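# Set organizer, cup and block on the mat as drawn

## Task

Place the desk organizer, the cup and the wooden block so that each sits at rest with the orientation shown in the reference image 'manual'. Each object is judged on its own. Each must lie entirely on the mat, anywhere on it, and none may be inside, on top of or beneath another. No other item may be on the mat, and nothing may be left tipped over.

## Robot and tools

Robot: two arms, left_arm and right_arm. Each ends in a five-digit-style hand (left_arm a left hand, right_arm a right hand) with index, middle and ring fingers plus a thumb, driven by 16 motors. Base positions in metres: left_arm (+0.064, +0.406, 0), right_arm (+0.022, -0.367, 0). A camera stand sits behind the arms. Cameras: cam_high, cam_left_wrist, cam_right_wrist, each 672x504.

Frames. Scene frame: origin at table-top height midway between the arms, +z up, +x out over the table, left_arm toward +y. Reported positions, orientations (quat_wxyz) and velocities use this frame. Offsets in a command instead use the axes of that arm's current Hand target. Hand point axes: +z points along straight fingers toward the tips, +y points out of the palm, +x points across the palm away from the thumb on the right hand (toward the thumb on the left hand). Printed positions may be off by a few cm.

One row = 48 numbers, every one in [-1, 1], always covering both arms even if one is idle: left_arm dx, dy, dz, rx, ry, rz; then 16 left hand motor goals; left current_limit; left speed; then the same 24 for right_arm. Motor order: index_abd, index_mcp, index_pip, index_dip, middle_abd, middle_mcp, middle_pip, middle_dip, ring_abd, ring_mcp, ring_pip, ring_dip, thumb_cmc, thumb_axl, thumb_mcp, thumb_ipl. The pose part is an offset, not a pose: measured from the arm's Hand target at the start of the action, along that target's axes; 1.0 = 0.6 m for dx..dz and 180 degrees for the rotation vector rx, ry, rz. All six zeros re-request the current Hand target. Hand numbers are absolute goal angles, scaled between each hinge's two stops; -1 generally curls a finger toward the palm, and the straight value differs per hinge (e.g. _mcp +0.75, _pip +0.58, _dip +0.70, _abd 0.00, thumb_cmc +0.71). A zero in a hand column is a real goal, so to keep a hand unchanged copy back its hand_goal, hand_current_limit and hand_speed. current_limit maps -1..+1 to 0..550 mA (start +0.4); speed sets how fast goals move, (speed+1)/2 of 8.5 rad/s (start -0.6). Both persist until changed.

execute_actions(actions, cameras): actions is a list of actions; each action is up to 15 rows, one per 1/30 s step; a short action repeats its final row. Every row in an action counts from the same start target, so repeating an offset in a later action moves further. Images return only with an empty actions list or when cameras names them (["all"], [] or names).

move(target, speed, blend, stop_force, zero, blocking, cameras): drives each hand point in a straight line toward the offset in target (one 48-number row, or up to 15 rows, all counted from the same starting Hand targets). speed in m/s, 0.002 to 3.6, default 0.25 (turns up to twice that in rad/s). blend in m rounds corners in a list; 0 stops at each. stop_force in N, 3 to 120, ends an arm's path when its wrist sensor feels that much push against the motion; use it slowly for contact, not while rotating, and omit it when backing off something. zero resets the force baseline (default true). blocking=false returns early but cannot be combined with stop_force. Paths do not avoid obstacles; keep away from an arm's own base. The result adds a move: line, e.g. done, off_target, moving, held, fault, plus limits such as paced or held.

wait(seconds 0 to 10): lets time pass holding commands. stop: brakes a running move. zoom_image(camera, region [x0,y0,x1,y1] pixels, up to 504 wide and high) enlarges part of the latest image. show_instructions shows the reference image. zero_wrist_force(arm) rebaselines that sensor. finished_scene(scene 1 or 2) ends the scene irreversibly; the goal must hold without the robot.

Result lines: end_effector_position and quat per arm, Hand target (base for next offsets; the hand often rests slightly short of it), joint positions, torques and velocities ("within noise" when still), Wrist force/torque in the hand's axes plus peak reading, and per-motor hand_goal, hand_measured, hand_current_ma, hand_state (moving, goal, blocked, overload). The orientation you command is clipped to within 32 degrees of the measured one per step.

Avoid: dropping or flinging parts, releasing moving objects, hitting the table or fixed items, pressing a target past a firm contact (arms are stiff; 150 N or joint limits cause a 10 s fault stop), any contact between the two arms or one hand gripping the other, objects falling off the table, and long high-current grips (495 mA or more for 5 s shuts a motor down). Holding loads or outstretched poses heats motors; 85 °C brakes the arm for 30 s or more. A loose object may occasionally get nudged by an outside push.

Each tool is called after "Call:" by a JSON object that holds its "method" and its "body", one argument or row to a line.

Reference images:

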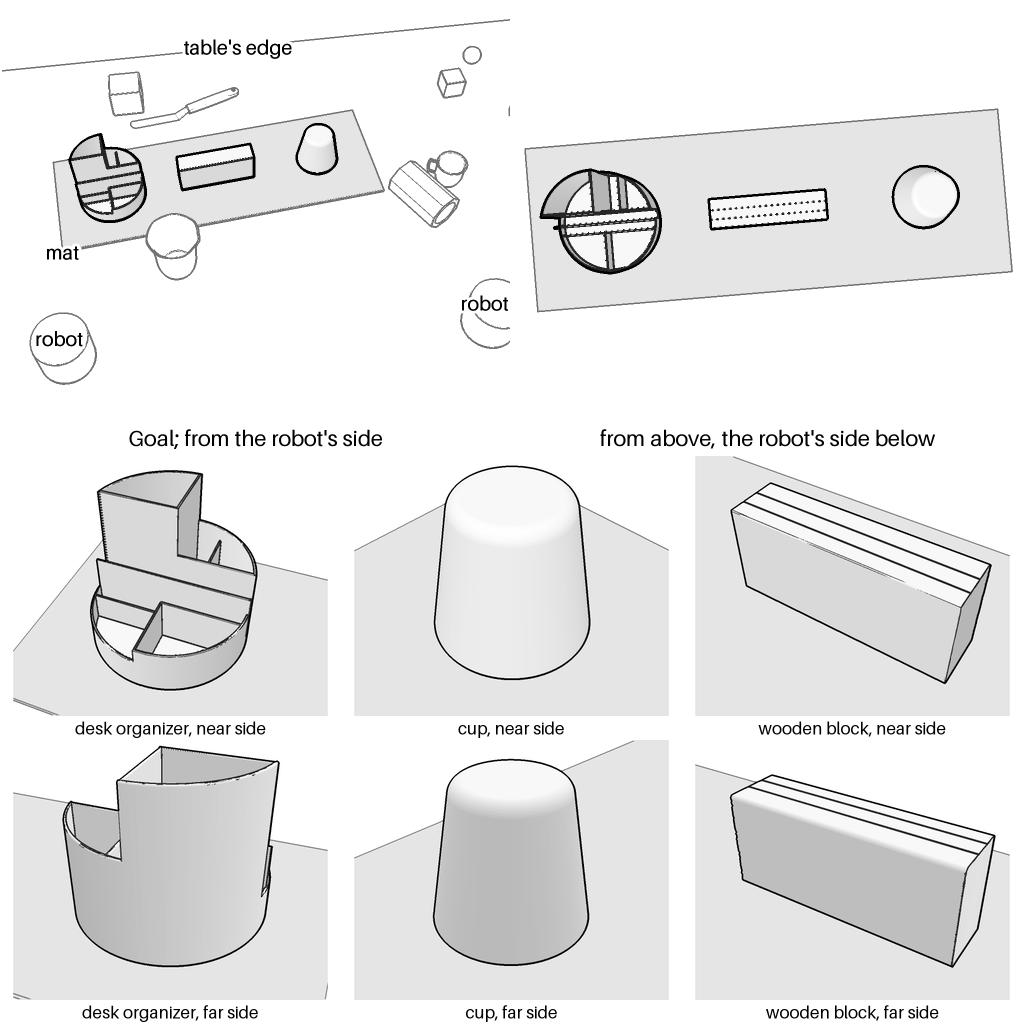

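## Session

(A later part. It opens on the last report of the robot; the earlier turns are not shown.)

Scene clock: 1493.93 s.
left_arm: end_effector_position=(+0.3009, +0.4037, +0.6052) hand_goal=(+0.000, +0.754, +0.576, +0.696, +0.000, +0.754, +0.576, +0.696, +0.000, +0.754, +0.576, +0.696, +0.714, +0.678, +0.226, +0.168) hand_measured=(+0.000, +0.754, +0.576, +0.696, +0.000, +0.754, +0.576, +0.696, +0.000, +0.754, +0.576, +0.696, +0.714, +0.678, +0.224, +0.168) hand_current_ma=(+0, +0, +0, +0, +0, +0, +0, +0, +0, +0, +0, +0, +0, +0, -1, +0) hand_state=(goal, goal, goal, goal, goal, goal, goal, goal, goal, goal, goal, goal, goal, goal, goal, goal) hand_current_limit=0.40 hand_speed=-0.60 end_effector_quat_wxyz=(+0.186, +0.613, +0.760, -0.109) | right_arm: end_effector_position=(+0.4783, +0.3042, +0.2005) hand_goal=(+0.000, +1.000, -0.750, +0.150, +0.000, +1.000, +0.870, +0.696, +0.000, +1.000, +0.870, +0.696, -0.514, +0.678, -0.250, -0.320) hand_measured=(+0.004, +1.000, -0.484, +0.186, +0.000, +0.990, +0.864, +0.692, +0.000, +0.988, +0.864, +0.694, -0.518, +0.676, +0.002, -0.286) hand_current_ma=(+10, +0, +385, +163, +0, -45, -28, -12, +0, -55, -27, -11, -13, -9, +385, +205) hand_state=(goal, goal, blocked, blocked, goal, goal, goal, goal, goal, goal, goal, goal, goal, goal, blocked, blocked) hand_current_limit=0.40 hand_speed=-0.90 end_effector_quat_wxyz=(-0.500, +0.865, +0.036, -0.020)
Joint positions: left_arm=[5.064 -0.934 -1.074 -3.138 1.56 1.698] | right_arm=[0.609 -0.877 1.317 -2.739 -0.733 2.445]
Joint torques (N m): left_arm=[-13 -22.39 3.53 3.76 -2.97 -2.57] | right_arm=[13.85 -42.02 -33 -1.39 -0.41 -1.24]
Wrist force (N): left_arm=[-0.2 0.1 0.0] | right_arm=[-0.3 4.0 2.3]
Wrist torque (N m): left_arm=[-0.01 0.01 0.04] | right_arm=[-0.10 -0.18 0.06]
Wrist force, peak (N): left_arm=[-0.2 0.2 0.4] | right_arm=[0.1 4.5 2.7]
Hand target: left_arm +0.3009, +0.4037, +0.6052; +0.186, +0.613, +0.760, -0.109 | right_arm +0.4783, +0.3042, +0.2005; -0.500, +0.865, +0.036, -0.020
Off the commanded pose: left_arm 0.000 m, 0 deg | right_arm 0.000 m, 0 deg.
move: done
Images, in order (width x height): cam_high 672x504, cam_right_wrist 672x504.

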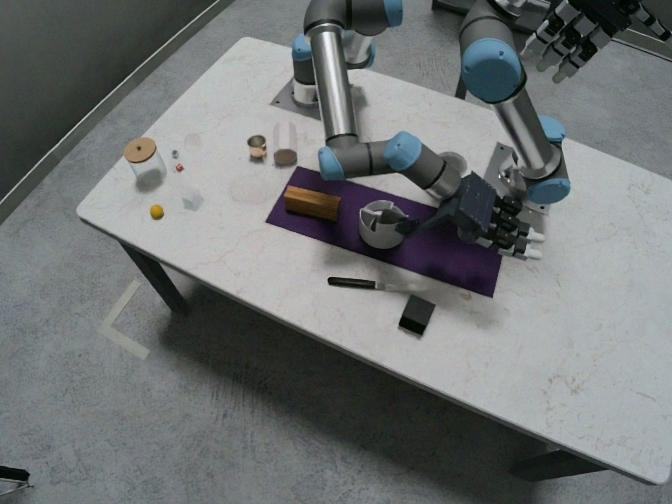

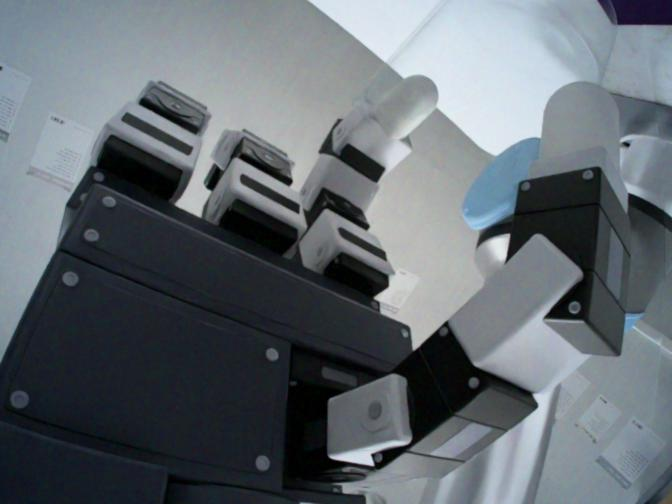

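Call:
{"method": "execute_actions", "body": {
  "actions": []
}}

Scene clock: 1524.67 s.
left_arm: end_effector_position=(+0.3009, +0.4037, +0.6052) hand_goal=(+0.000, +0.754, +0.576, +0.696, +0.000, +0.754, +0.576, +0.696, +0.000, +0.754, +0.576, +0.696, +0.714, +0.678, +0.226, +0.168) hand_measured=(+0.000, +0.754, +0.576, +0.696, +0.000, +0.754, +0.576, +0.696, +0.000, +0.754, +0.576, +0.696, +0.714, +0.678, +0.224, +0.168) hand_current_ma=(+0, +0, +0, +0, +0, +0, +0, +0, +0, +0, +0, +0, +0, +0, -1, +0) hand_state=(goal, goal, goal, goal, goal, goal, goal, goal, goal, goal, goal, goal, goal, goal, goal, goal) hand_current_limit=0.40 hand_speed=-0.60 end_effector_quat_wxyz=(+0.186, +0.613, +0.760, -0.109) | right_arm: end_effector_position=(+0.4783, +0.3042, +0.2005) hand_goal=(+0.000, +1.000, -0.750, +0.150, +0.000, +1.000, +0.870, +0.696, +0.000, +1.000, +0.870, +0.696, -0.514, +0.678, -0.250, -0.320) hand_measured=(+0.004, +1.000, -0.484, +0.186, +0.000, +0.990, +0.864, +0.692, +0.000, +0.988, +0.864, +0.694, -0.518, +0.676, +0.002, -0.286) hand_current_ma=(+10, +0, +385, +163, +0, -45, -28, -12, +0, -55, -27, -11, -13, -9, +385, +205) hand_state=(goal, goal, blocked, blocked, goal, goal, goal, goal, goal, goal, goal, goal, goal, goal, blocked, blocked) hand_current_limit=0.40 hand_speed=-0.90 end_effector_quat_wxyz=(-0.500, +0.865, +0.036, -0.020)
Joint positions: left_arm=[5.064 -0.934 -1.074 -3.138 1.56 1.698] | right_arm=[0.609 -0.877 1.316 -2.739 -0.733 2.445]
Joint velocities: within noise
Joint torques (N m): left_arm=[-11.86 -23.84 3.42 3.35 -2.99 -2.53] | right_arm=[12.17 -42.96 -35.39 -1.42 -0.11 -1.08]
Motor temperatures (°C): left_arm=[21 22 21 32 26 28] | right_arm=[25 24 26 28 26 30]
Wrist force (N): left_arm=[0.0 -0.1 0.2] | right_arm=[-0.4 4.0 2.6]
Wrist torque (N m): left_arm=[-0.06 -0.01 0.06] | right_arm=[-0.13 -0.18 0.06]
Wrist force, peak (N): left_arm=[-0.3 0.2 0.3] | right_arm=[-0.5 4.2 2.7]
Hand target: left_arm +0.3009, +0.4037, +0.6052; +0.186, +0.613, +0.760, -0.109 | right_arm +0.4783, +0.3042, +0.2005; -0.500, +0.865, +0.036, -0.020
Off the commanded pose: left_arm 0.000 m, 0 deg | right_arm 0.000 m, 0 deg.

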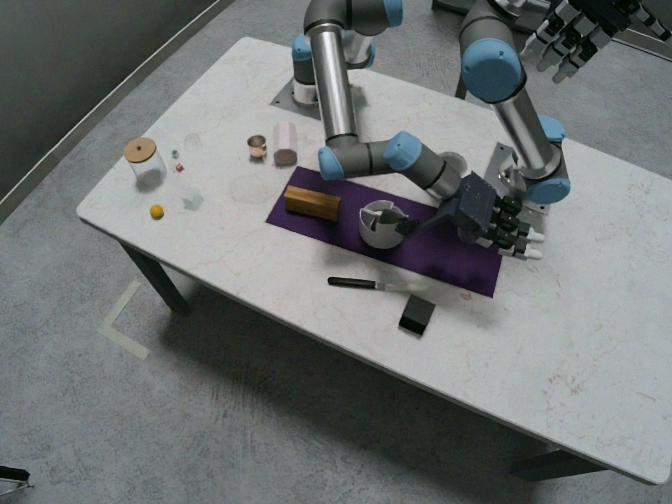

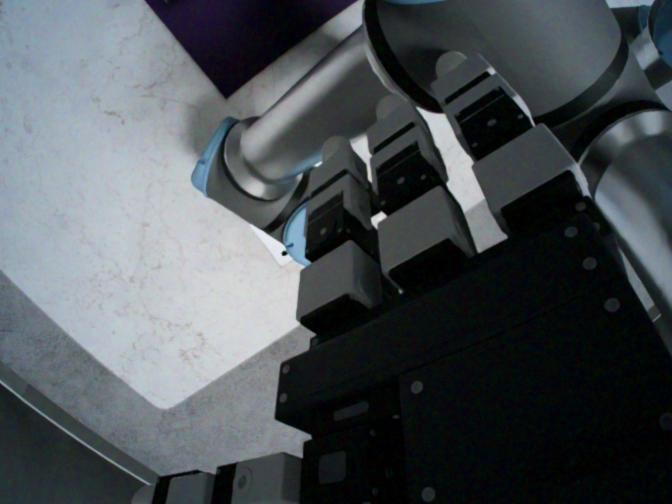

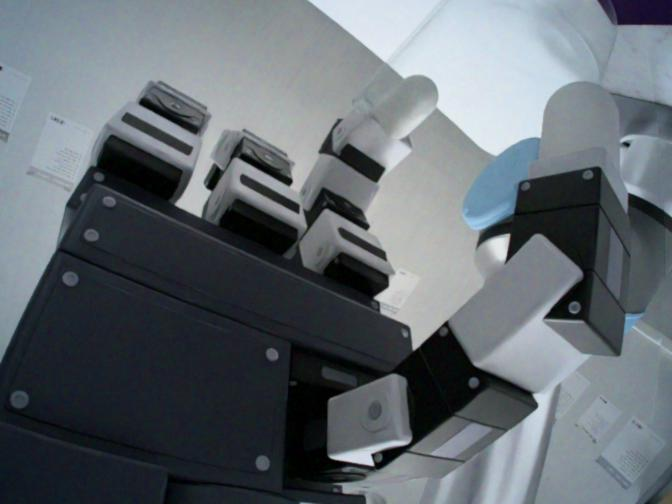

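Call:
{"method": "move", "body": {
  "target": [0,0,0,0,0,0, 0,0.754,0.576,0.696,0,0.754,0.576,0.696,0,0.754,0.576,0.696,0.714,0.678,0.226,0.168,0.4,-0.6, -0.0530,0.0003,0.0960,0,0.1388,-0.2406, 0,1,-0.75,0.15,0,1,0.869,0.696,0,1,0.869,0.696,-0.514,0.678,-0.25,-0.32,0.4,-0.9],
  "speed": 0.2,
  "cameras": ["cam_high"]
}}

Scene clock: 1587.70 s.
left_arm: end_effector_position=(+0.3009, +0.4037, +0.6052) hand_goal=(+0.000, +0.754, +0.576, +0.696, +0.000, +0.754, +0.576, +0.696, +0.000, +0.754, +0.576, +0.696, +0.714, +0.678, +0.226, +0.168) hand_measured=(+0.000, +0.754, +0.576, +0.696, +0.000, +0.754, +0.576, +0.696, +0.000, +0.754, +0.576, +0.696, +0.714, +0.678, +0.224, +0.168) hand_current_ma=(+0, +0, +0, +0, +0, +0, +0, +0, +0, +0, +0, +0, +0, +0, -1, +0) hand_state=(goal, goal, goal, goal, goal, goal, goal, goal, goal, goal, goal, goal, goal, goal, goal, goal) hand_current_limit=0.40 hand_speed=-0.60 end_effector_quat_wxyz=(+0.186, +0.613, +0.760, -0.109) | right_arm: end_effector_position=(+0.4425, +0.3512, +0.1715) hand_goal=(+0.000, +1.000, -0.750, +0.150, +0.000, +1.000, +0.870, +0.696, +0.000, +1.000, +0.870, +0.696, -0.514, +0.678, -0.250, -0.320) hand_measured=(+0.004, +1.000, -0.484, +0.186, +0.000, +0.990, +0.864, +0.692, +0.000, +0.988, +0.864, +0.694, -0.498, +0.686, +0.002, -0.286) hand_current_ma=(+10, +0, +385, +163, +1, -45, -24, -12, +0, -55, -23, -11, +65, +36, +385, +205) hand_state=(goal, goal, blocked, blocked, goal, goal, goal, goal, goal, goal, goal, goal, goal, goal, blocked, blocked) hand_current_limit=0.40 hand_speed=-0.90 end_effector_quat_wxyz=(-0.468, +0.775, +0.244, +0.347)
Joint positions: left_arm=[5.063 -0.934 -1.074 -3.138 1.559 1.697] | right_arm=[0.84 -0.828 1.552 -3.515 -1.207 2.07]
Joint torques (N m): left_arm=[-13.84 -23.74 2.2 3.57 -2.97 -2.36] | right_arm=[11.36 -41.89 -9.93 -5 -1.45 -1.58]
Wrist force (N): left_arm=[-0.3 0.0 0.1] | right_arm=[-3.6 3.6 0.7]
Wrist torque (N m): left_arm=[-0.03 0.02 0.03] | right_arm=[0.13 -0.16 -0.06]
Wrist force, peak (N): left_arm=[-0.3 0.1 0.4] | right_arm=[-4.1 3.4 1.0]
Hand target: left_arm +0.3009, +0.4037, +0.6052; +0.186, +0.613, +0.760, -0.109 | right_arm +0.4425, +0.3512, +0.1715; -0.468, +0.775, +0.244, +0.347
Off the commanded pose: left_arm 0.000 m, 0 deg | right_arm 0.000 m, 0 deg.
move: done
Images, in order (width x height): cam_high 672x504.

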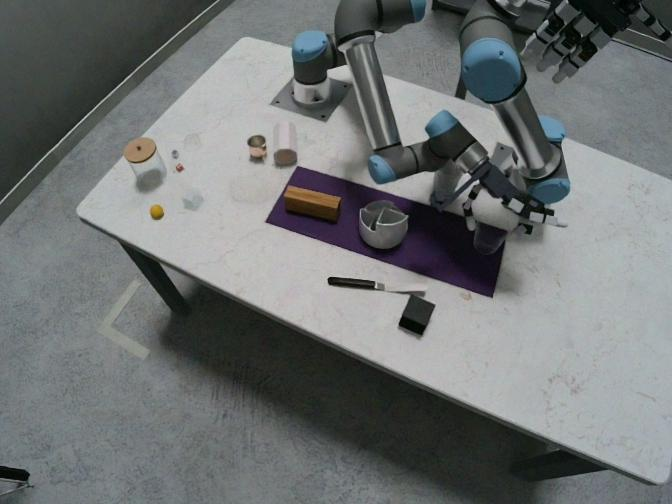

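Call:
{"method": "zoom_image", "body": {
  "camera": "cam_high",
  "region": [400, 120, 600, 310]
}}

Scaled by 2.520 from the camera's 672x504 image, which has a finer 960x720 frame.

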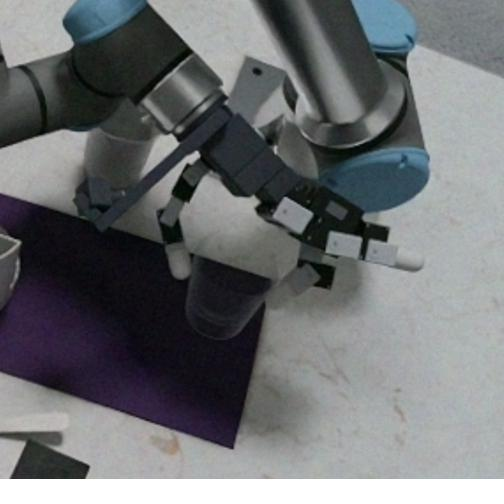

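Call:
{"method": "move", "body": {
  "target": [0,0,0,0,0,0, 0,0.754,0.576,0.696,0,0.754,0.576,0.696,0,0.754,0.576,0.696,0.714,0.678,0.226,0.168,0.4,-0.6, -0.134,0.114,0.0275,0,0,0, 0,1,-0.75,0.15,0,1,0.869,0.696,0,1,0.869,0.696,-0.514,0.678,-0.25,-0.32,0.4,-0.9],
  "speed": 0.04,
  "stop_force": 4,
  "cameras": ["cam_high"]
}}

Call:
{"method": "zoom_image", "body": {
  "camera": "cam_high",
  "region": [400, 120, 600, 310]
}}

Scene clock: 1608.27 s.
left_arm: end_effector_position=(+0.3009, +0.4037, +0.6052) hand_goal=(+0.000, +0.754, +0.576, +0.696, +0.000, +0.754, +0.576, +0.696, +0.000, +0.754, +0.576, +0.696, +0.714, +0.678, +0.226, +0.168) hand_measured=(+0.000, +0.754, +0.576, +0.696, +0.000, +0.754, +0.576, +0.696, +0.000, +0.754, +0.576, +0.696, +0.714, +0.678, +0.224, +0.168) hand_current_ma=(+0, +0, +0, +0, +0, +0, +0, +0, +0, +0, +0, +0, +0, +0, -1, +0) hand_state=(goal, goal, goal, goal, goal, goal, goal, goal, goal, goal, goal, goal, goal, goal, goal, goal) hand_current_limit=0.40 hand_speed=-0.60 end_effector_quat_wxyz=(+0.186, +0.613, +0.760, -0.109) | right_arm: end_effector_position=(+0.4440, +0.3350, +0.0856) hand_goal=(+0.000, +1.000, -0.750, +0.150, +0.000, +1.000, +0.870, +0.696, +0.000, +1.000, +0.870, +0.696, -0.514, +0.678, -0.250, -0.320) hand_measured=(+0.004, +1.000, -0.484, +0.186, +0.000, +0.990, +0.864, +0.692, +0.000, +0.988, +0.864, +0.694, -0.498, +0.686, +0.002, -0.290) hand_current_ma=(+10, +2, +385, +163, +2, -45, -23, -12, +2, -55, -22, -11, +65, +35, +385, +181) hand_state=(goal, goal, blocked, blocked, goal, goal, goal, goal, goal, goal, goal, goal, goal, goal, blocked, blocked) hand_current_limit=0.40 hand_speed=-0.90 end_effector_quat_wxyz=(-0.468, +0.775, +0.244, +0.347)
Joint positions: left_arm=[5.062 -0.935 -1.074 -3.137 1.559 1.696] | right_arm=[0.821 -0.704 1.605 -3.69 -1.189 2.062]
Joint torques (N m): left_arm=[-13.9 -23.27 2.44 3.52 -2.86 -2.41] | right_arm=[12.92 -58.4 -28.52 -1.23 -1.55 1.24]
Wrist force (N): left_arm=[0.0 0.2 0.3] | right_arm=[-3.9 3.7 1.1]
Wrist torque (N m): left_arm=[-0.03 0.00 0.05] | right_arm=[0.08 -0.13 -0.10]
Wrist force, peak (N): left_arm=[-0.4 0.2 0.1] | right_arm=[-4.0 3.7 1.1]
Hand target: left_arm +0.3009, +0.4037, +0.6052; +0.186, +0.613, +0.760, -0.109 | right_arm +0.4440, +0.3350, +0.0856; -0.468, +0.775, +0.244, +0.347 (not the last commanded pose)
Off the commanded pose: left_arm 0.000 m, 0 deg | right_arm 0.019 m, 0 deg.
move: contact (right_arm)
Images, in order (width x height): cam_high 672x504.

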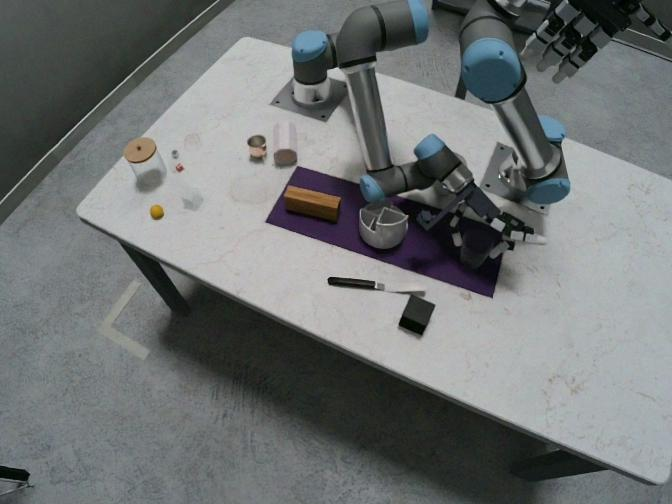

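Scaled by 2.520 from the camera's 672x504 image, which has a finer 960x720 frame.

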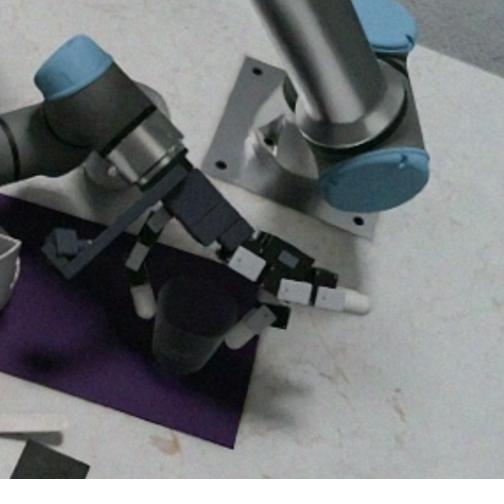

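Call:
{"method": "move", "body": {
  "target": [0,0,0,0,0,0, 0,0.754,0.576,0.696,0,0.754,0.576,0.696,0,0.754,0.576,0.696,0.714,0.678,0.226,0.168,0.4,-0.6, -0.0628,-0.0108,-0.0063,0,0,0, 0,1,-0.75,0.15,0,1,0.869,0.696,0,1,0.869,0.696,-0.514,0.678,-0.25,-0.32,0.4,-0.9],
  "speed": 0.03,
  "stop_force": 6,
  "cameras": ["cam_high"]
}}

Call:
{"method": "zoom_image", "body": {
  "camera": "cam_high",
  "region": [420, 160, 540, 280]
}}

Scene clock: 1620.10 s.
left_arm: end_effector_position=(+0.3009, +0.4037, +0.6052) hand_goal=(+0.000, +0.754, +0.576, +0.696, +0.000, +0.754, +0.576, +0.696, +0.000, +0.754, +0.576, +0.696, +0.714, +0.678, +0.226, +0.168) hand_measured=(+0.000, +0.754, +0.576, +0.696, +0.000, +0.754, +0.576, +0.696, +0.000, +0.754, +0.576, +0.696, +0.714, +0.678, +0.224, +0.168) hand_current_ma=(+0, +0, +0, +0, +0, +0, +0, +0, +0, +0, +0, +0, +0, +0, -1, +0) hand_state=(goal, goal, goal, goal, goal, goal, goal, goal, goal, goal, goal, goal, goal, goal, goal, goal) hand_current_limit=0.40 hand_speed=-0.60 end_effector_quat_wxyz=(+0.186, +0.613, +0.760, -0.109) | right_arm: end_effector_position=(+0.4389, +0.3346, +0.0817) hand_goal=(+0.000, +1.000, -0.750, +0.150, +0.000, +1.000, +0.870, +0.696, +0.000, +1.000, +0.870, +0.696, -0.514, +0.678, -0.250, -0.320) hand_measured=(+0.002, +1.000, -0.484, +0.186, +0.000, +0.990, +0.864, +0.692, +0.000, +0.988, +0.864, +0.694, -0.524, +0.668, +0.000, -0.296) hand_current_ma=(+10, +2, +385, +163, +2, -45, -23, -12, +2, -55, -22, -11, -38, -48, +385, +146) hand_state=(goal, goal, blocked, blocked, goal, goal, goal, goal, goal, goal, goal, goal, goal, goal, blocked, blocked) hand_current_limit=0.40 hand_speed=-0.90 end_effector_quat_wxyz=(-0.468, +0.775, +0.244, +0.347)
Joint positions: left_arm=[5.061 -0.935 -1.075 -3.137 1.559 1.695] | right_arm=[0.827 -0.701 1.614 -3.703 -1.195 2.064]
Joint torques (N m): left_arm=[-13.37 -23.83 2.73 3.52 -2.86 -2.53] | right_arm=[-8.49 -56.02 -26.59 -0.39 2.36 -1.47]
Wrist force (N): left_arm=[-0.1 0.1 0.1] | right_arm=[-0.9 2.4 0.7]
Wrist torque (N m): left_arm=[-0.03 0.00 0.04] | right_arm=[0.11 -0.11 -0.11]
Wrist force, peak (N): left_arm=[-0.4 0.0 0.3] | right_arm=[-4.0 3.8 1.1]
Hand target: left_arm +0.3009, +0.4037, +0.6052; +0.186, +0.613, +0.760, -0.109 | right_arm +0.4389, +0.3346, +0.0817; -0.468, +0.775, +0.244, +0.347 (not the last commanded pose)
Off the commanded pose: left_arm 0.000 m, 0 deg | right_arm 0.032 m, 0 deg.
move: contact (right_arm)
Images, in order (width x height): cam_high 672x504.

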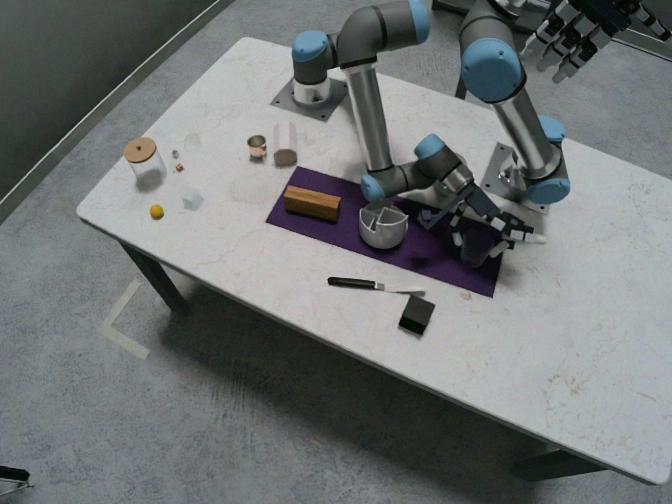

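Scaled by 4.200 from the camera's 672x504 image, which has a finer 960x720 frame.

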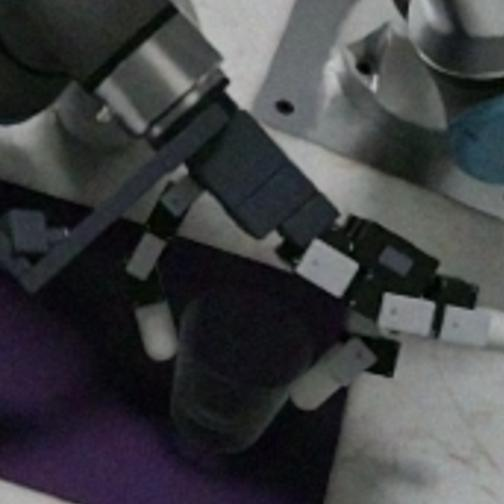

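Call:
{"method": "move", "body": {
  "target": [0,0,0,0,0,0, 0,0.754,0.576,0.696,0,0.754,0.576,0.696,0,0.754,0.576,0.696,0.714,0.678,0.226,0.168,0.4,-0.6, -0.0567,-0.0075,-0.0043,0,0,0, 0,1,-0.75,0.15,0,1,0.869,0.696,0,1,0.869,0.696,-0.514,0.678,-0.25,-0.32,-0.3,-0.9],
  "speed": 0.02,
  "stop_force": 10,
  "cameras": ["cam_high"]
}}

Call:
{"method": "zoom_image", "body": {
  "camera": "cam_high",
  "region": [420, 160, 540, 280]
}}

Scene clock: 1635.00 s.
left_arm: end_effector_position=(+0.3009, +0.4037, +0.6052) hand_goal=(+0.000, +0.754, +0.576, +0.696, +0.000, +0.754, +0.576, +0.696, +0.000, +0.754, +0.576, +0.696, +0.714, +0.678, +0.226, +0.168) hand_measured=(+0.000, +0.754, +0.576, +0.696, +0.000, +0.754, +0.576, +0.696, +0.000, +0.754, +0.576, +0.696, +0.714, +0.678, +0.224, +0.168) hand_current_ma=(+0, +0, +0, +0, +0, +0, +0, +0, +0, +0, +0, +0, +0, +0, -1, +0) hand_state=(goal, goal, goal, goal, goal, goal, goal, goal, goal, goal, goal, goal, goal, goal, goal, goal) hand_current_limit=0.40 hand_speed=-0.60 end_effector_quat_wxyz=(+0.186, +0.613, +0.760, -0.109) | right_arm: end_effector_position=(+0.4132, +0.3325, +0.0589) hand_goal=(+0.000, +1.000, -0.750, +0.150, +0.000, +1.000, +0.870, +0.696, +0.000, +1.000, +0.870, +0.696, -0.514, +0.678, -0.250, -0.320) hand_measured=(+0.002, +1.000, -0.532, +0.164, +0.000, +0.990, +0.864, +0.692, +0.000, +0.988, +0.864, +0.694, -0.530, +0.662, -0.018, -0.308) hand_current_ma=(+10, +1, +193, +63, +2, -45, -23, -12, +2, -55, -22, -11, -72, -83, +192, +66) hand_state=(goal, goal, blocked, goal, goal, goal, goal, goal, goal, goal, goal, goal, goal, goal, blocked, goal) hand_current_limit=-0.30 hand_speed=-0.90 end_effector_quat_wxyz=(-0.468, +0.775, +0.244, +0.347)
Joint positions: left_arm=[5.061 -0.935 -1.075 -3.137 1.559 1.695] | right_arm=[0.857 -0.677 1.655 -3.772 -1.223 2.076]
Joint torques (N m): left_arm=[-13.38 -23.42 2.65 3.74 -2.84 -2.4] | right_arm=[13.34 -37.62 -3.14 -4.43 -1.61 1.15]
Wrist force (N): left_arm=[0.0 0.1 0.1] | right_arm=[0.4 1.0 -0.4]
Wrist torque (N m): left_arm=[-0.03 -0.01 0.05] | right_arm=[0.14 -0.16 -0.09]
Wrist force, peak (N): left_arm=[-0.2 -0.1 0.4] | right_arm=[3.2 -0.2 0.8]
Hand target: left_arm +0.3009, +0.4037, +0.6052; +0.186, +0.613, +0.760, -0.109 | right_arm +0.4132, +0.3325, +0.0589; -0.468, +0.775, +0.244, +0.347
Off the commanded pose: left_arm 0.000 m, 0 deg | right_arm 0.000 m, 0 deg.
move: done
Images, in order (width x height): cam_high 672x504.

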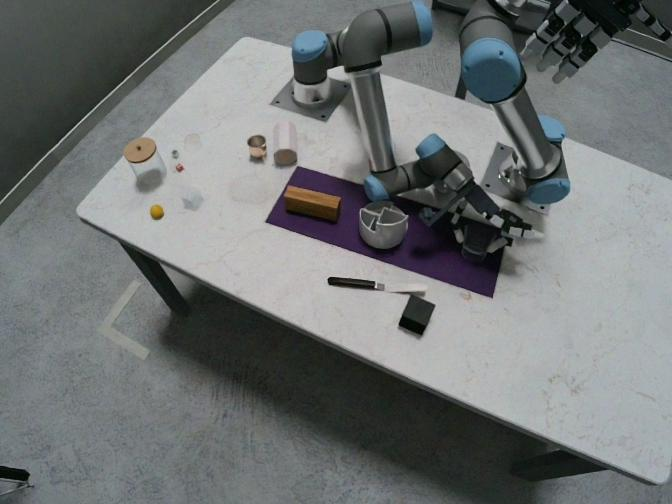

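Scaled by 4.200 from the camera's 672x504 image, which has a finer 960x720 frame.

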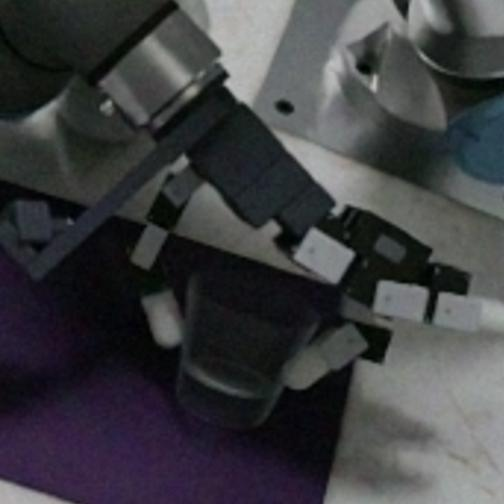

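Call:
{"method": "move", "body": {
  "target": [
    [0,0,0,0,0,0, 0,0.754,0.576,0.696,0,0.754,0.576,0.696,0,0.754,0.576,0.696,0.714,0.678,0.226,0.168,0.4,-0.6, 0,0,0,0,0,0, 0,1,-0.36,0.168,0,1,0.869,0.696,0,1,0.869,0.696,-0.514,0.678,0.12,-0.30,0.3,-0.93],
    [0,0,0,0,0,0, 0,0.754,0.576,0.696,0,0.754,0.576,0.696,0,0.754,0.576,0.696,0.714,0.678,0.226,0.168,0.4,-0.6, 0.0766,-0.0557,-0.0322,0,0,0, 0,1,-0.36,0.168,0,1,0.869,0.696,0,1,0.869,0.696,-0.514,0.678,0.12,-0.30,0.3,-0.93],
    [0,0,0,0,0,0, 0,0.754,0.576,0.696,0,0.754,0.576,0.696,0,0.754,0.576,0.696,0.714,0.678,0.226,0.168,0.4,-0.6, 0.1212,-0.0090,-0.0048,0,-0.0833,0.1443, 0,1,-0.36,0.168,0,1,0.869,0.696,0,1,0.869,0.696,-0.514,0.678,0.12,-0.30,0.3,-0.93]
  ],
  "speed": [0.05,0.1,0.2],
  "cameras": ["cam_high"]
}}

Call:
{"method": "zoom_image", "body": {
  "camera": "cam_high",
  "region": [420, 160, 540, 280]
}}

Scene clock: 1675.57 s.
left_arm: end_effector_position=(+0.3009, +0.4037, +0.6052) hand_goal=(+0.000, +0.754, +0.576, +0.696, +0.000, +0.754, +0.576, +0.696, +0.000, +0.754, +0.576, +0.696, +0.714, +0.678, +0.226, +0.168) hand_measured=(+0.000, +0.754, +0.576, +0.696, +0.000, +0.754, +0.576, +0.696, +0.000, +0.754, +0.576, +0.696, +0.714, +0.678, +0.224, +0.168) hand_current_ma=(+0, +0, +0, +0, +0, +0, +0, +0, +0, +0, +0, +0, +0, +0, -1, +0) hand_state=(goal, goal, goal, goal, goal, goal, goal, goal, goal, goal, goal, goal, goal, goal, goal, goal) hand_current_limit=0.40 hand_speed=-0.60 end_effector_quat_wxyz=(+0.186, +0.613, +0.760, -0.109) | right_arm: end_effector_position=(+0.4550, +0.3362, +0.1186) hand_goal=(+0.000, +1.000, -0.360, +0.168, +0.000, +1.000, +0.870, +0.696, +0.000, +1.000, +0.870, +0.696, -0.514, +0.678, +0.120, -0.300) hand_measured=(+0.002, +0.994, -0.364, +0.168, +0.000, +0.990, +0.864, +0.692, +0.000, +0.988, +0.864, +0.694, -0.510, +0.678, +0.118, -0.302) hand_current_ma=(+10, -22, -15, +0, +2, -45, -23, -12, +2, -55, -22, -11, +16, -3, -14, -6) hand_state=(goal, goal, goal, goal, goal, goal, goal, goal, goal, goal, goal, goal, goal, goal, goal, goal) hand_current_limit=0.30 hand_speed=-0.93 end_effector_quat_wxyz=(-0.499, +0.848, +0.123, +0.130)
Joint positions: left_arm=[5.061 -0.935 -1.075 -3.137 1.559 1.695] | right_arm=[0.721 -0.793 1.463 -3.195 -0.946 2.349]
Joint torques (N m): left_arm=[-14.19 -24.11 4.34 3.47 -2.8 -2.4] | right_arm=[-8.82 -41.26 -30.84 -0.8 2.32 1.3]
Wrist force (N): left_arm=[0.0 0.2 0.1] | right_arm=[-1.2 2.3 0.9]
Wrist torque (N m): left_arm=[-0.02 -0.01 0.05] | right_arm=[-0.03 -0.15 -0.04]
Wrist force, peak (N): left_arm=[-0.1 0.0 0.4] | right_arm=[-2.5 2.7 0.6]
Hand target: left_arm +0.3009, +0.4037, +0.6052; +0.186, +0.613, +0.760, -0.109 | right_arm +0.4550, +0.3362, +0.1186; -0.499, +0.848, +0.123, +0.130
Off the commanded pose: left_arm 0.000 m, 0 deg | right_arm 0.000 m, 0 deg.
move: done
Images, in order (width x height): cam_high 672x504.

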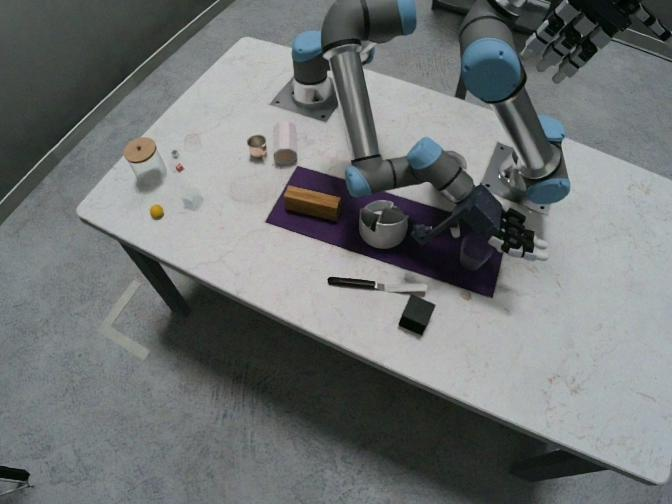

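Scaled by 4.200 from the camera's 672x504 image, which has a finer 960x720 frame.

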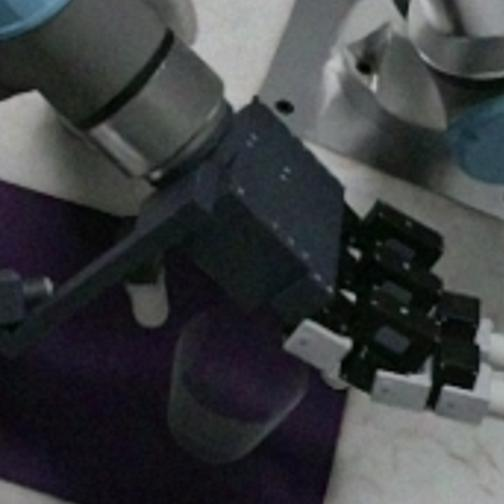

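Call:
{"method": "zoom_image", "body": {
  "camera": "cam_high",
  "region": [450, 220, 510, 280]
}}

Call:
{"method": "wait", "body": {
  "seconds": 0.1,
  "cameras": ["cam_right_wrist"]
}}

Scaled by 8.400 from the camera's 672x504 image, which has a finer 960x720 frame.

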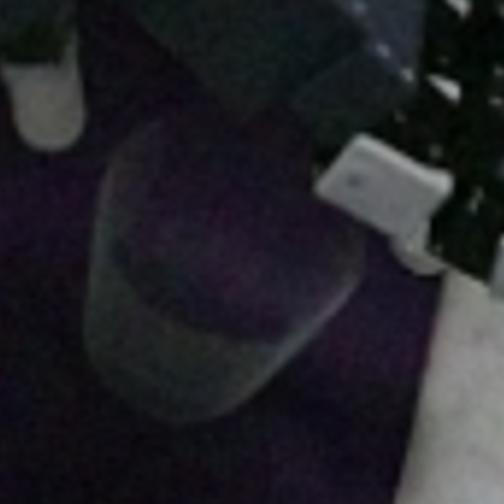

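Scene clock: 1682.80 s.
left_arm: end_effector_position=(+0.3009, +0.4037, +0.6052) hand_goal=(+0.000, +0.754, +0.576, +0.696, +0.000, +0.754, +0.576, +0.696, +0.000, +0.754, +0.576, +0.696, +0.714, +0.678, +0.226, +0.168) hand_measured=(+0.000, +0.754, +0.576, +0.696, +0.000, +0.754, +0.576, +0.696, +0.000, +0.754, +0.576, +0.696, +0.714, +0.678, +0.224, +0.168) hand_current_ma=(+0, +0, +0, +0, +0, +0, +0, +0, +0, +0, +0, +0, +0, +0, -1, +0) hand_state=(goal, goal, goal, goal, goal, goal, goal, goal, goal, goal, goal, goal, goal, goal, goal, goal) hand_current_limit=0.40 hand_speed=-0.60 end_effector_quat_wxyz=(+0.186, +0.613, +0.760, -0.109) | right_arm: end_effector_position=(+0.4550, +0.3362, +0.1186) hand_goal=(+0.000, +1.000, -0.360, +0.168, +0.000, +1.000, +0.870, +0.696, +0.000, +1.000, +0.870, +0.696, -0.514, +0.678, +0.120, -0.300) hand_measured=(+0.002, +0.994, -0.364, +0.168, +0.000, +0.990, +0.864, +0.692, +0.000, +0.988, +0.864, +0.694, -0.510, +0.678, +0.118, -0.302) hand_current_ma=(+10, -22, -15, +0, +2, -45, -23, -12, +2, -55, -22, -11, +16, -3, -14, -6) hand_state=(goal, goal, goal, goal, goal, goal, goal, goal, goal, goal, goal, goal, goal, goal, goal, goal) hand_current_limit=0.30 hand_speed=-0.93 end_effector_quat_wxyz=(-0.499, +0.848, +0.123, +0.130)
Joint positions: left_arm=[5.061 -0.935 -1.075 -3.137 1.559 1.695] | right_arm=[0.721 -0.793 1.463 -3.195 -0.946 2.349]
Joint torques (N m): left_arm=[-12.45 -23.58 2.74 3.47 -2.78 -2.34] | right_arm=[-9.76 -40.85 -30.3 -0.84 2.46 1.3]
Wrist force (N): left_arm=[-0.1 -0.1 0.1] | right_arm=[-1.3 2.3 1.0]
Wrist torque (N m): left_arm=[-0.05 0.00 0.05] | right_arm=[-0.04 -0.14 -0.05]
Wrist force, peak (N): left_arm=[-0.4 0.1 0.1] | right_arm=[-1.3 2.4 1.1]
Hand target: left_arm +0.3009, +0.4037, +0.6052; +0.186, +0.613, +0.760, -0.109 | right_arm +0.4550, +0.3362, +0.1186; -0.499, +0.848, +0.123, +0.130
Off the commanded pose: left_arm 0.000 m, 0 deg | right_arm 0.000 m, 0 deg.
wait: 0.10 s; at rest from the start
Images, in order (width x height): cam_right_wrist 672x504.

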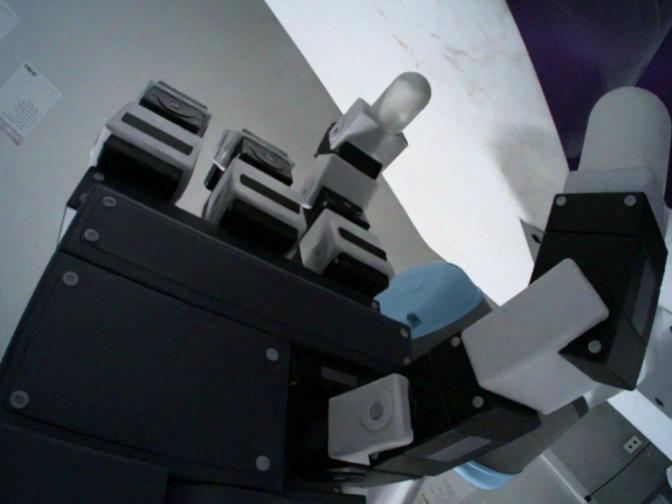

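Call:
{"method": "move", "body": {
  "target": [0,0,0,0,0,0, 0,0.754,0.576,0.696,0,0.754,0.576,0.696,0,0.754,0.576,0.696,0.714,0.678,0.226,0.168,0.4,-0.6, -0.0112,0.1025,0.0592,0,0,0, 0,1,-0.36,0.168,0,1,0.869,0.696,0,1,0.869,0.696,-0.514,0.678,0.12,-0.30,0.3,-0.93],
  "speed": 0.08,
  "stop_force": 5,
  "cameras": ["cam_high", "cam_right_wrist"]
}}

Call:
{"method": "zoom_image", "body": {
  "camera": "cam_high",
  "region": [430, 190, 520, 280]
}}

Scene clock: 1724.10 s.
left_arm: end_effector_position=(+0.3009, +0.4037, +0.6052) hand_goal=(+0.000, +0.754, +0.576, +0.696, +0.000, +0.754, +0.576, +0.696, +0.000, +0.754, +0.576, +0.696, +0.714, +0.678, +0.226, +0.168) hand_measured=(+0.000, +0.754, +0.576, +0.696, +0.000, +0.754, +0.576, +0.696, +0.000, +0.754, +0.576, +0.696, +0.714, +0.678, +0.224, +0.168) hand_current_ma=(+0, +0, +0, +0, +0, +0, +0, +0, +0, +0, +0, +0, +0, +0, -1, +0) hand_state=(goal, goal, goal, goal, goal, goal, goal, goal, goal, goal, goal, goal, goal, goal, goal, goal) hand_current_limit=0.40 hand_speed=-0.60 end_effector_quat_wxyz=(+0.186, +0.613, +0.760, -0.109) | right_arm: end_effector_position=(+0.4730, +0.3378, +0.0496) hand_goal=(+0.000, +1.000, -0.360, +0.168, +0.000, +1.000, +0.870, +0.696, +0.000, +1.000, +0.870, +0.696, -0.514, +0.678, +0.120, -0.300) hand_measured=(+0.002, +0.994, -0.364, +0.168, +0.000, +0.990, +0.864, +0.692, +0.000, +0.988, +0.864, +0.694, -0.510, +0.678, +0.118, -0.302) hand_current_ma=(+10, -25, -15, +0, +2, -45, -23, -12, +2, -55, -22, -11, +16, -3, -14, -6) hand_state=(goal, goal, goal, goal, goal, goal, goal, goal, goal, goal, goal, goal, goal, goal, goal, goal) hand_current_limit=0.30 hand_speed=-0.93 end_effector_quat_wxyz=(-0.499, +0.848, +0.123, +0.130)
Joint positions: left_arm=[5.061 -0.935 -1.075 -3.137 1.559 1.695] | right_arm=[0.705 -0.665 1.429 -3.283 -0.932 2.337]
Joint torques (N m): left_arm=[-13.57 -23.51 3.29 3.68 -2.97 -2.41] | right_arm=[-13.03 49.54 33.91 -5.08 2.71 -1.35]
Wrist force (N): left_arm=[-0.2 -0.1 0.2] | right_arm=[-1.2 2.7 1.2]
Wrist torque (N m): left_arm=[-0.06 0.02 0.04] | right_arm=[-0.03 -0.16 0.05]
Wrist force, peak (N): left_arm=[-0.2 0.3 0.3] | right_arm=[-1.3 3.1 1.6]
Hand target: left_arm +0.3009, +0.4037, +0.6052; +0.186, +0.613, +0.760, -0.109 | right_arm +0.4730, +0.3378, +0.0496; -0.499, +0.848, +0.123, +0.130
Off the commanded pose: left_arm 0.000 m, 0 deg | right_arm 0.000 m, 0 deg.
move: done
Images, in order (width x height): cam_high 672x504, cam_right_wrist 672x504.

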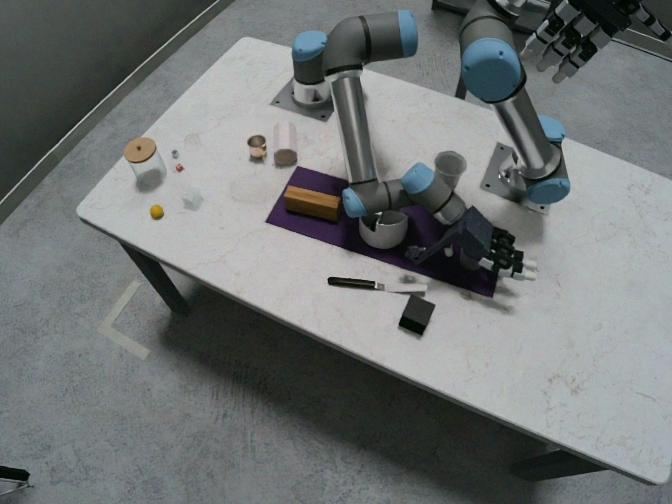

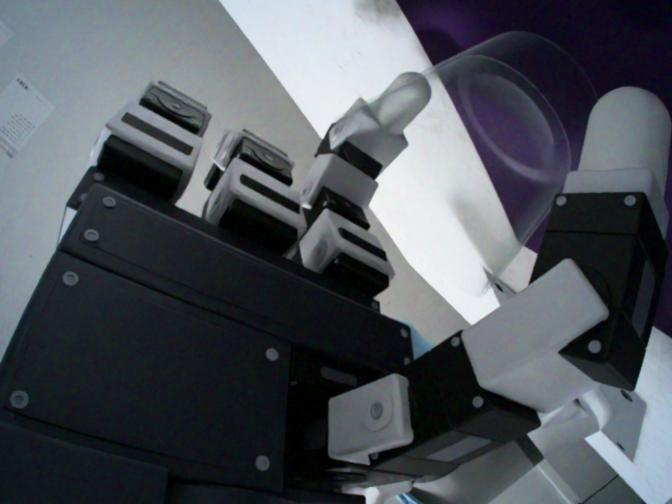

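Scaled by 5.600 from the camera's 672x504 image, which has a finer 960x720 frame.

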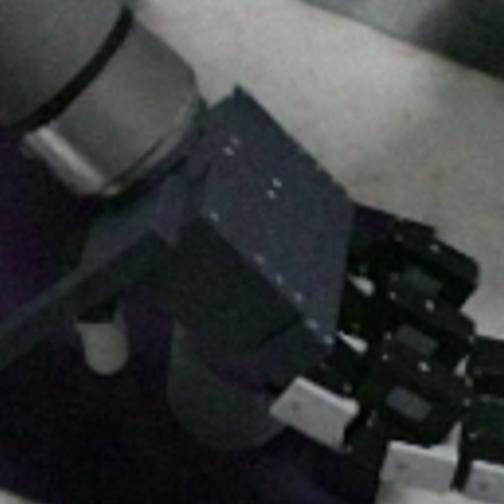

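Call:
{"method": "zoom_image", "body": {
  "camera": "cam_high",
  "region": [440, 240, 490, 280]
}}

Call:
{"method": "zoom_image", "body": {
  "camera": "cam_right_wrist",
  "region": [370, 10, 672, 310]
}}

Scaled by 10.080 from the camera's 672x504 image, which has a finer 960x720 frame.

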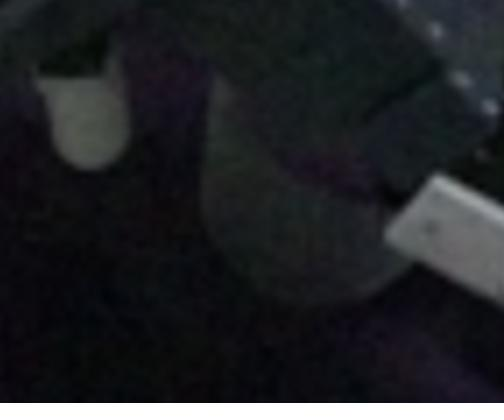

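Scaled by 1.669 from the camera's 672x504 image, which has a finer 960x720 frame.

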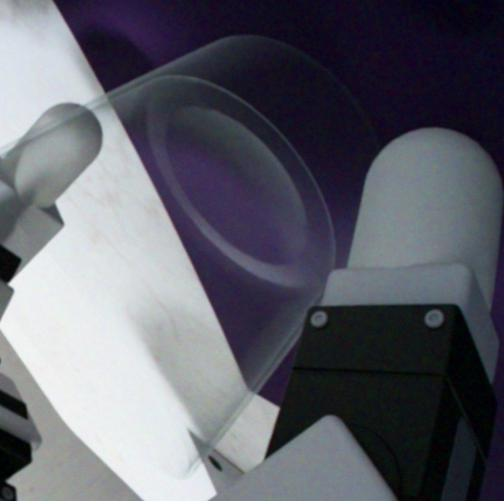

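Call:
{"method": "move", "body": {
  "target": [
    [0,0,0,0,0,0, 0,0.754,0.576,0.696,0,0.754,0.576,0.696,0,0.754,0.576,0.696,0.714,0.678,0.226,0.168,0.4,-0.6, 0,-0.0117,0.0202,0,0,0, 0,1,-0.36,0.168,0,1,0.869,0.696,0,1,0.869,0.696,-0.514,0.678,0.12,-0.30,0.3,-0.93],
    [0,0,0,0,0,0, 0,0.754,0.576,0.696,0,0.754,0.576,0.696,0,0.754,0.576,0.696,0.714,0.678,0.226,0.168,0.4,-0.6, 0,-0.0117,0.0202,0,0,0, 0,1,-0.85,0.15,0,1,0.869,0.696,0,1,0.869,0.696,-0.514,0.678,-0.35,-0.32,0.3,-0.93]
  ],
  "speed": 0.05,
  "cameras": ["cam_high", "cam_right_wrist"]
}}

Call:
{"method": "zoom_image", "body": {
  "camera": "cam_high",
  "region": [440, 230, 500, 280]
}}

Scene clock: 1814.53 s.
left_arm: end_effector_position=(+0.3009, +0.4037, +0.6052) hand_goal=(+0.000, +0.754, +0.576, +0.696, +0.000, +0.754, +0.576, +0.696, +0.000, +0.754, +0.576, +0.696, +0.714, +0.678, +0.226, +0.168) hand_measured=(+0.000, +0.754, +0.576, +0.696, +0.000, +0.754, +0.576, +0.696, +0.000, +0.754, +0.576, +0.696, +0.714, +0.678, +0.224, +0.168) hand_current_ma=(+0, +0, +0, +0, +0, +0, +0, +0, +0, +0, +0, +0, +0, +0, -1, +0) hand_state=(goal, goal, goal, goal, goal, goal, goal, goal, goal, goal, goal, goal, goal, goal, goal, goal) hand_current_limit=0.40 hand_speed=-0.60 end_effector_quat_wxyz=(+0.186, +0.613, +0.760, -0.109) | right_arm: end_effector_position=(+0.4723, +0.3375, +0.0531) hand_goal=(+0.000, +1.000, -0.360, +0.168, +0.000, +1.000, +0.870, +0.696, +0.000, +1.000, +0.870, +0.696, -0.514, +0.678, +0.120, -0.300) hand_measured=(+0.002, +0.994, -0.364, +0.168, +0.000, +0.990, +0.864, +0.692, +0.000, +0.988, +0.864, +0.694, -0.510, +0.678, +0.118, -0.302) hand_current_ma=(+10, -26, -14, +0, +2, -45, -23, -12, +2, -55, -22, -11, +16, -3, -13, -6) hand_state=(goal, goal, goal, goal, goal, goal, goal, goal, goal, goal, goal, goal, goal, goal, goal, goal) hand_current_limit=0.30 hand_speed=-0.93 end_effector_quat_wxyz=(-0.499, +0.848, +0.123, +0.131)
Joint positions: left_arm=[5.061 -0.935 -1.075 -3.137 1.559 1.695] | right_arm=[0.706 -0.672 1.432 -3.28 -0.933 2.337]
Joint torques (N m): left_arm=[-13.9 -22.14 2.83 3.31 -3.02 -2.54] | right_arm=[0.9 -49.76 -20.67 -2.81 0.75 -0.11]
Wrist force (N): left_arm=[-0.2 0.1 0.2] | right_arm=[-1.3 2.6 1.1]
Wrist torque (N m): left_arm=[-0.03 0.01 0.04] | right_arm=[-0.02 -0.15 0.05]
Wrist force, peak (N): left_arm=[-0.1 0.0 0.4] | right_arm=[-1.3 2.9 1.1]
Hand target: left_arm +0.3009, +0.4037, +0.6052; +0.186, +0.613, +0.760, -0.109 | right_arm +0.4723, +0.3375, +0.0531; -0.499, +0.848, +0.123, +0.131 (not the last commanded pose)
Off the commanded pose: left_arm 0.000 m, 0 deg | right_arm 0.015 m, 0 deg.
FORCE FAULT: contact force on the right arm reached its limit, and that arm stopped. The contact can be on any part of that arm, not only on its tool. That arm's remaining commands of this call were not run. That arm is still stopped at the end of this call. That arm stays stopped for about 10 more seconds. Until then a move that you send moves the other arm only, and its call returns only when the move has ended. Once the stop has ended, the next robot result says so. If the stop ends while you think or write, that arm runs what you send next, counted from a new Hand target: where the arm stands when the stop ends. While its stop runs, that arm, its gripper or tool too, takes no new command. Until it ends, the stop uses up actions while you think or wait. An arm that is not stopped still takes commands.
move: fault (right_arm); path passed 0 of 2 targets; target 2's new numbers were not sent
Images, in order (width x height): cam_high 672x504, cam_right_wrist 672x504.

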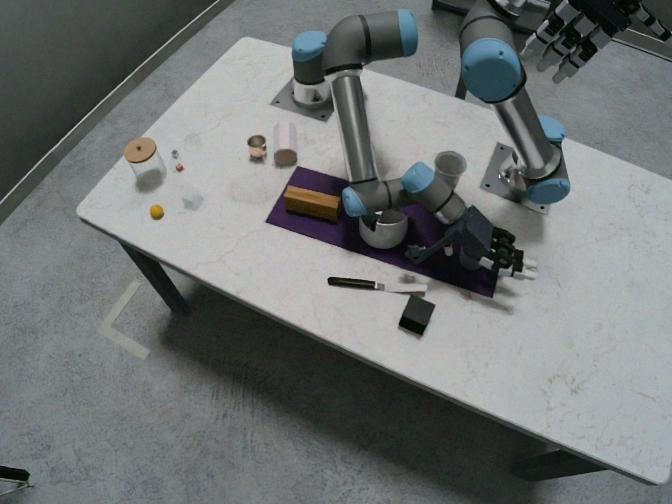

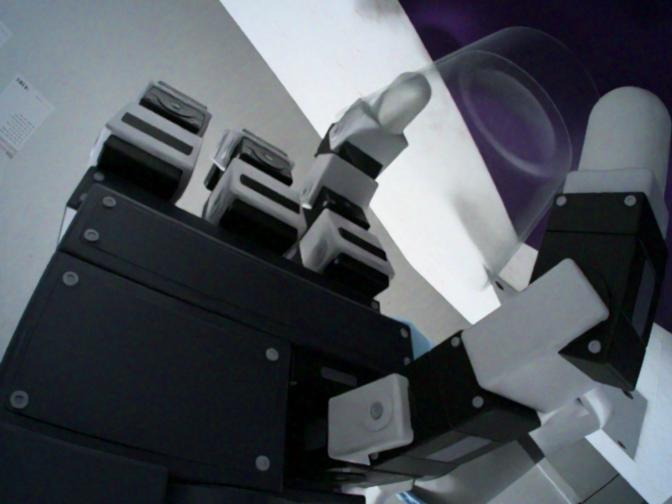

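Scaled by 8.400 from the camera's 672x504 image, which has a finer 960x720 frame.

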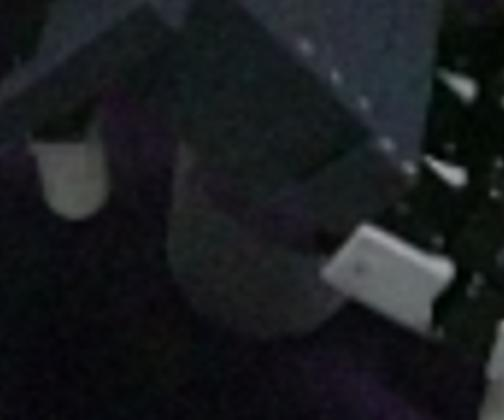

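Call:
{"method": "zoom_image", "body": {
  "camera": "cam_high",
  "region": [330, 140, 490, 270]
}}

Scaled by 3.150 from the camera's 672x504 image, which has a finer 960x720 frame.

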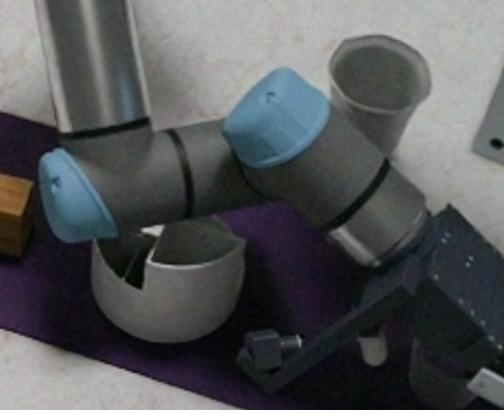

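Call:
{"method": "wait", "body": {
  "seconds": 0.5
}}

Scene clock: 1899.57 s.
left_arm: end_effector_position=(+0.3009, +0.4037, +0.6052) hand_goal=(+0.000, +0.754, +0.576, +0.696, +0.000, +0.754, +0.576, +0.696, +0.000, +0.754, +0.576, +0.696, +0.714, +0.678, +0.226, +0.168) hand_measured=(+0.000, +0.754, +0.576, +0.696, +0.000, +0.754, +0.576, +0.696, +0.000, +0.754, +0.576, +0.696, +0.714, +0.678, +0.224, +0.168) hand_current_ma=(+0, +0, +0, +0, +0, +0, +0, +0, +0, +0, +0, +0, +0, +0, -1, +0) hand_state=(goal, goal, goal, goal, goal, goal, goal, goal, goal, goal, goal, goal, goal, goal, goal, goal) hand_current_limit=0.40 hand_speed=-0.60 end_effector_quat_wxyz=(+0.186, +0.613, +0.760, -0.109) | right_arm: end_effector_position=(+0.4723, +0.3375, +0.0531) hand_goal=(+0.000, +1.000, -0.360, +0.168, +0.000, +1.000, +0.870, +0.696, +0.000, +1.000, +0.870, +0.696, -0.514, +0.678, +0.120, -0.300) hand_measured=(+0.002, +0.994, -0.364, +0.168, +0.000, +0.990, +0.864, +0.692, +0.000, +0.988, +0.864, +0.694, -0.510, +0.678, +0.118, -0.302) hand_current_ma=(+10, -26, -14, +0, +2, -45, -23, -12, +2, -55, -22, -11, +16, -3, -13, -6) hand_state=(goal, goal, goal, goal, goal, goal, goal, goal, goal, goal, goal, goal, goal, goal, goal, goal) hand_current_limit=0.30 hand_speed=-0.93 end_effector_quat_wxyz=(-0.499, +0.848, +0.123, +0.131)
Joint positions: left_arm=[5.061 -0.935 -1.075 -3.137 1.559 1.695] | right_arm=[0.706 -0.672 1.432 -3.28 -0.933 2.337]
Joint torques (N m): left_arm=[-12.18 -24.1 3.62 3.49 -2.67 -2.33] | right_arm=[2.3 -50.36 -19.26 -3.04 0.84 0.11]
Wrist force (N): left_arm=[-0.2 0.0 0.2] | right_arm=[-1.2 2.7 1.0]
Wrist torque (N m): left_arm=[-0.05 0.01 0.04] | right_arm=[-0.01 -0.15 0.05]
Wrist force, peak (N): left_arm=[-0.2 0.3 0.4] | right_arm=[-1.2 2.9 1.3]
Hand target: left_arm +0.3009, +0.4037, +0.6052; +0.186, +0.613, +0.760, -0.109 | right_arm +0.4723, +0.3375, +0.0531; -0.499, +0.848, +0.123, +0.131 (not the last commanded pose)
Off the commanded pose: left_arm 0.000 m, 0 deg | right_arm 0.015 m, 0 deg.
FORCE FAULT, CONTINUED: the right arm's stop, for the force fault that an earlier result reported, is over. The rest of the stop counts as 19 of the actions that you can send in this scene. During its stop the right arm's controller moved it back a little. That arm's target is now where it stood when the stop ended, not its last command. That arm accepts commands again.
wait: 0.50 s; at rest from the start


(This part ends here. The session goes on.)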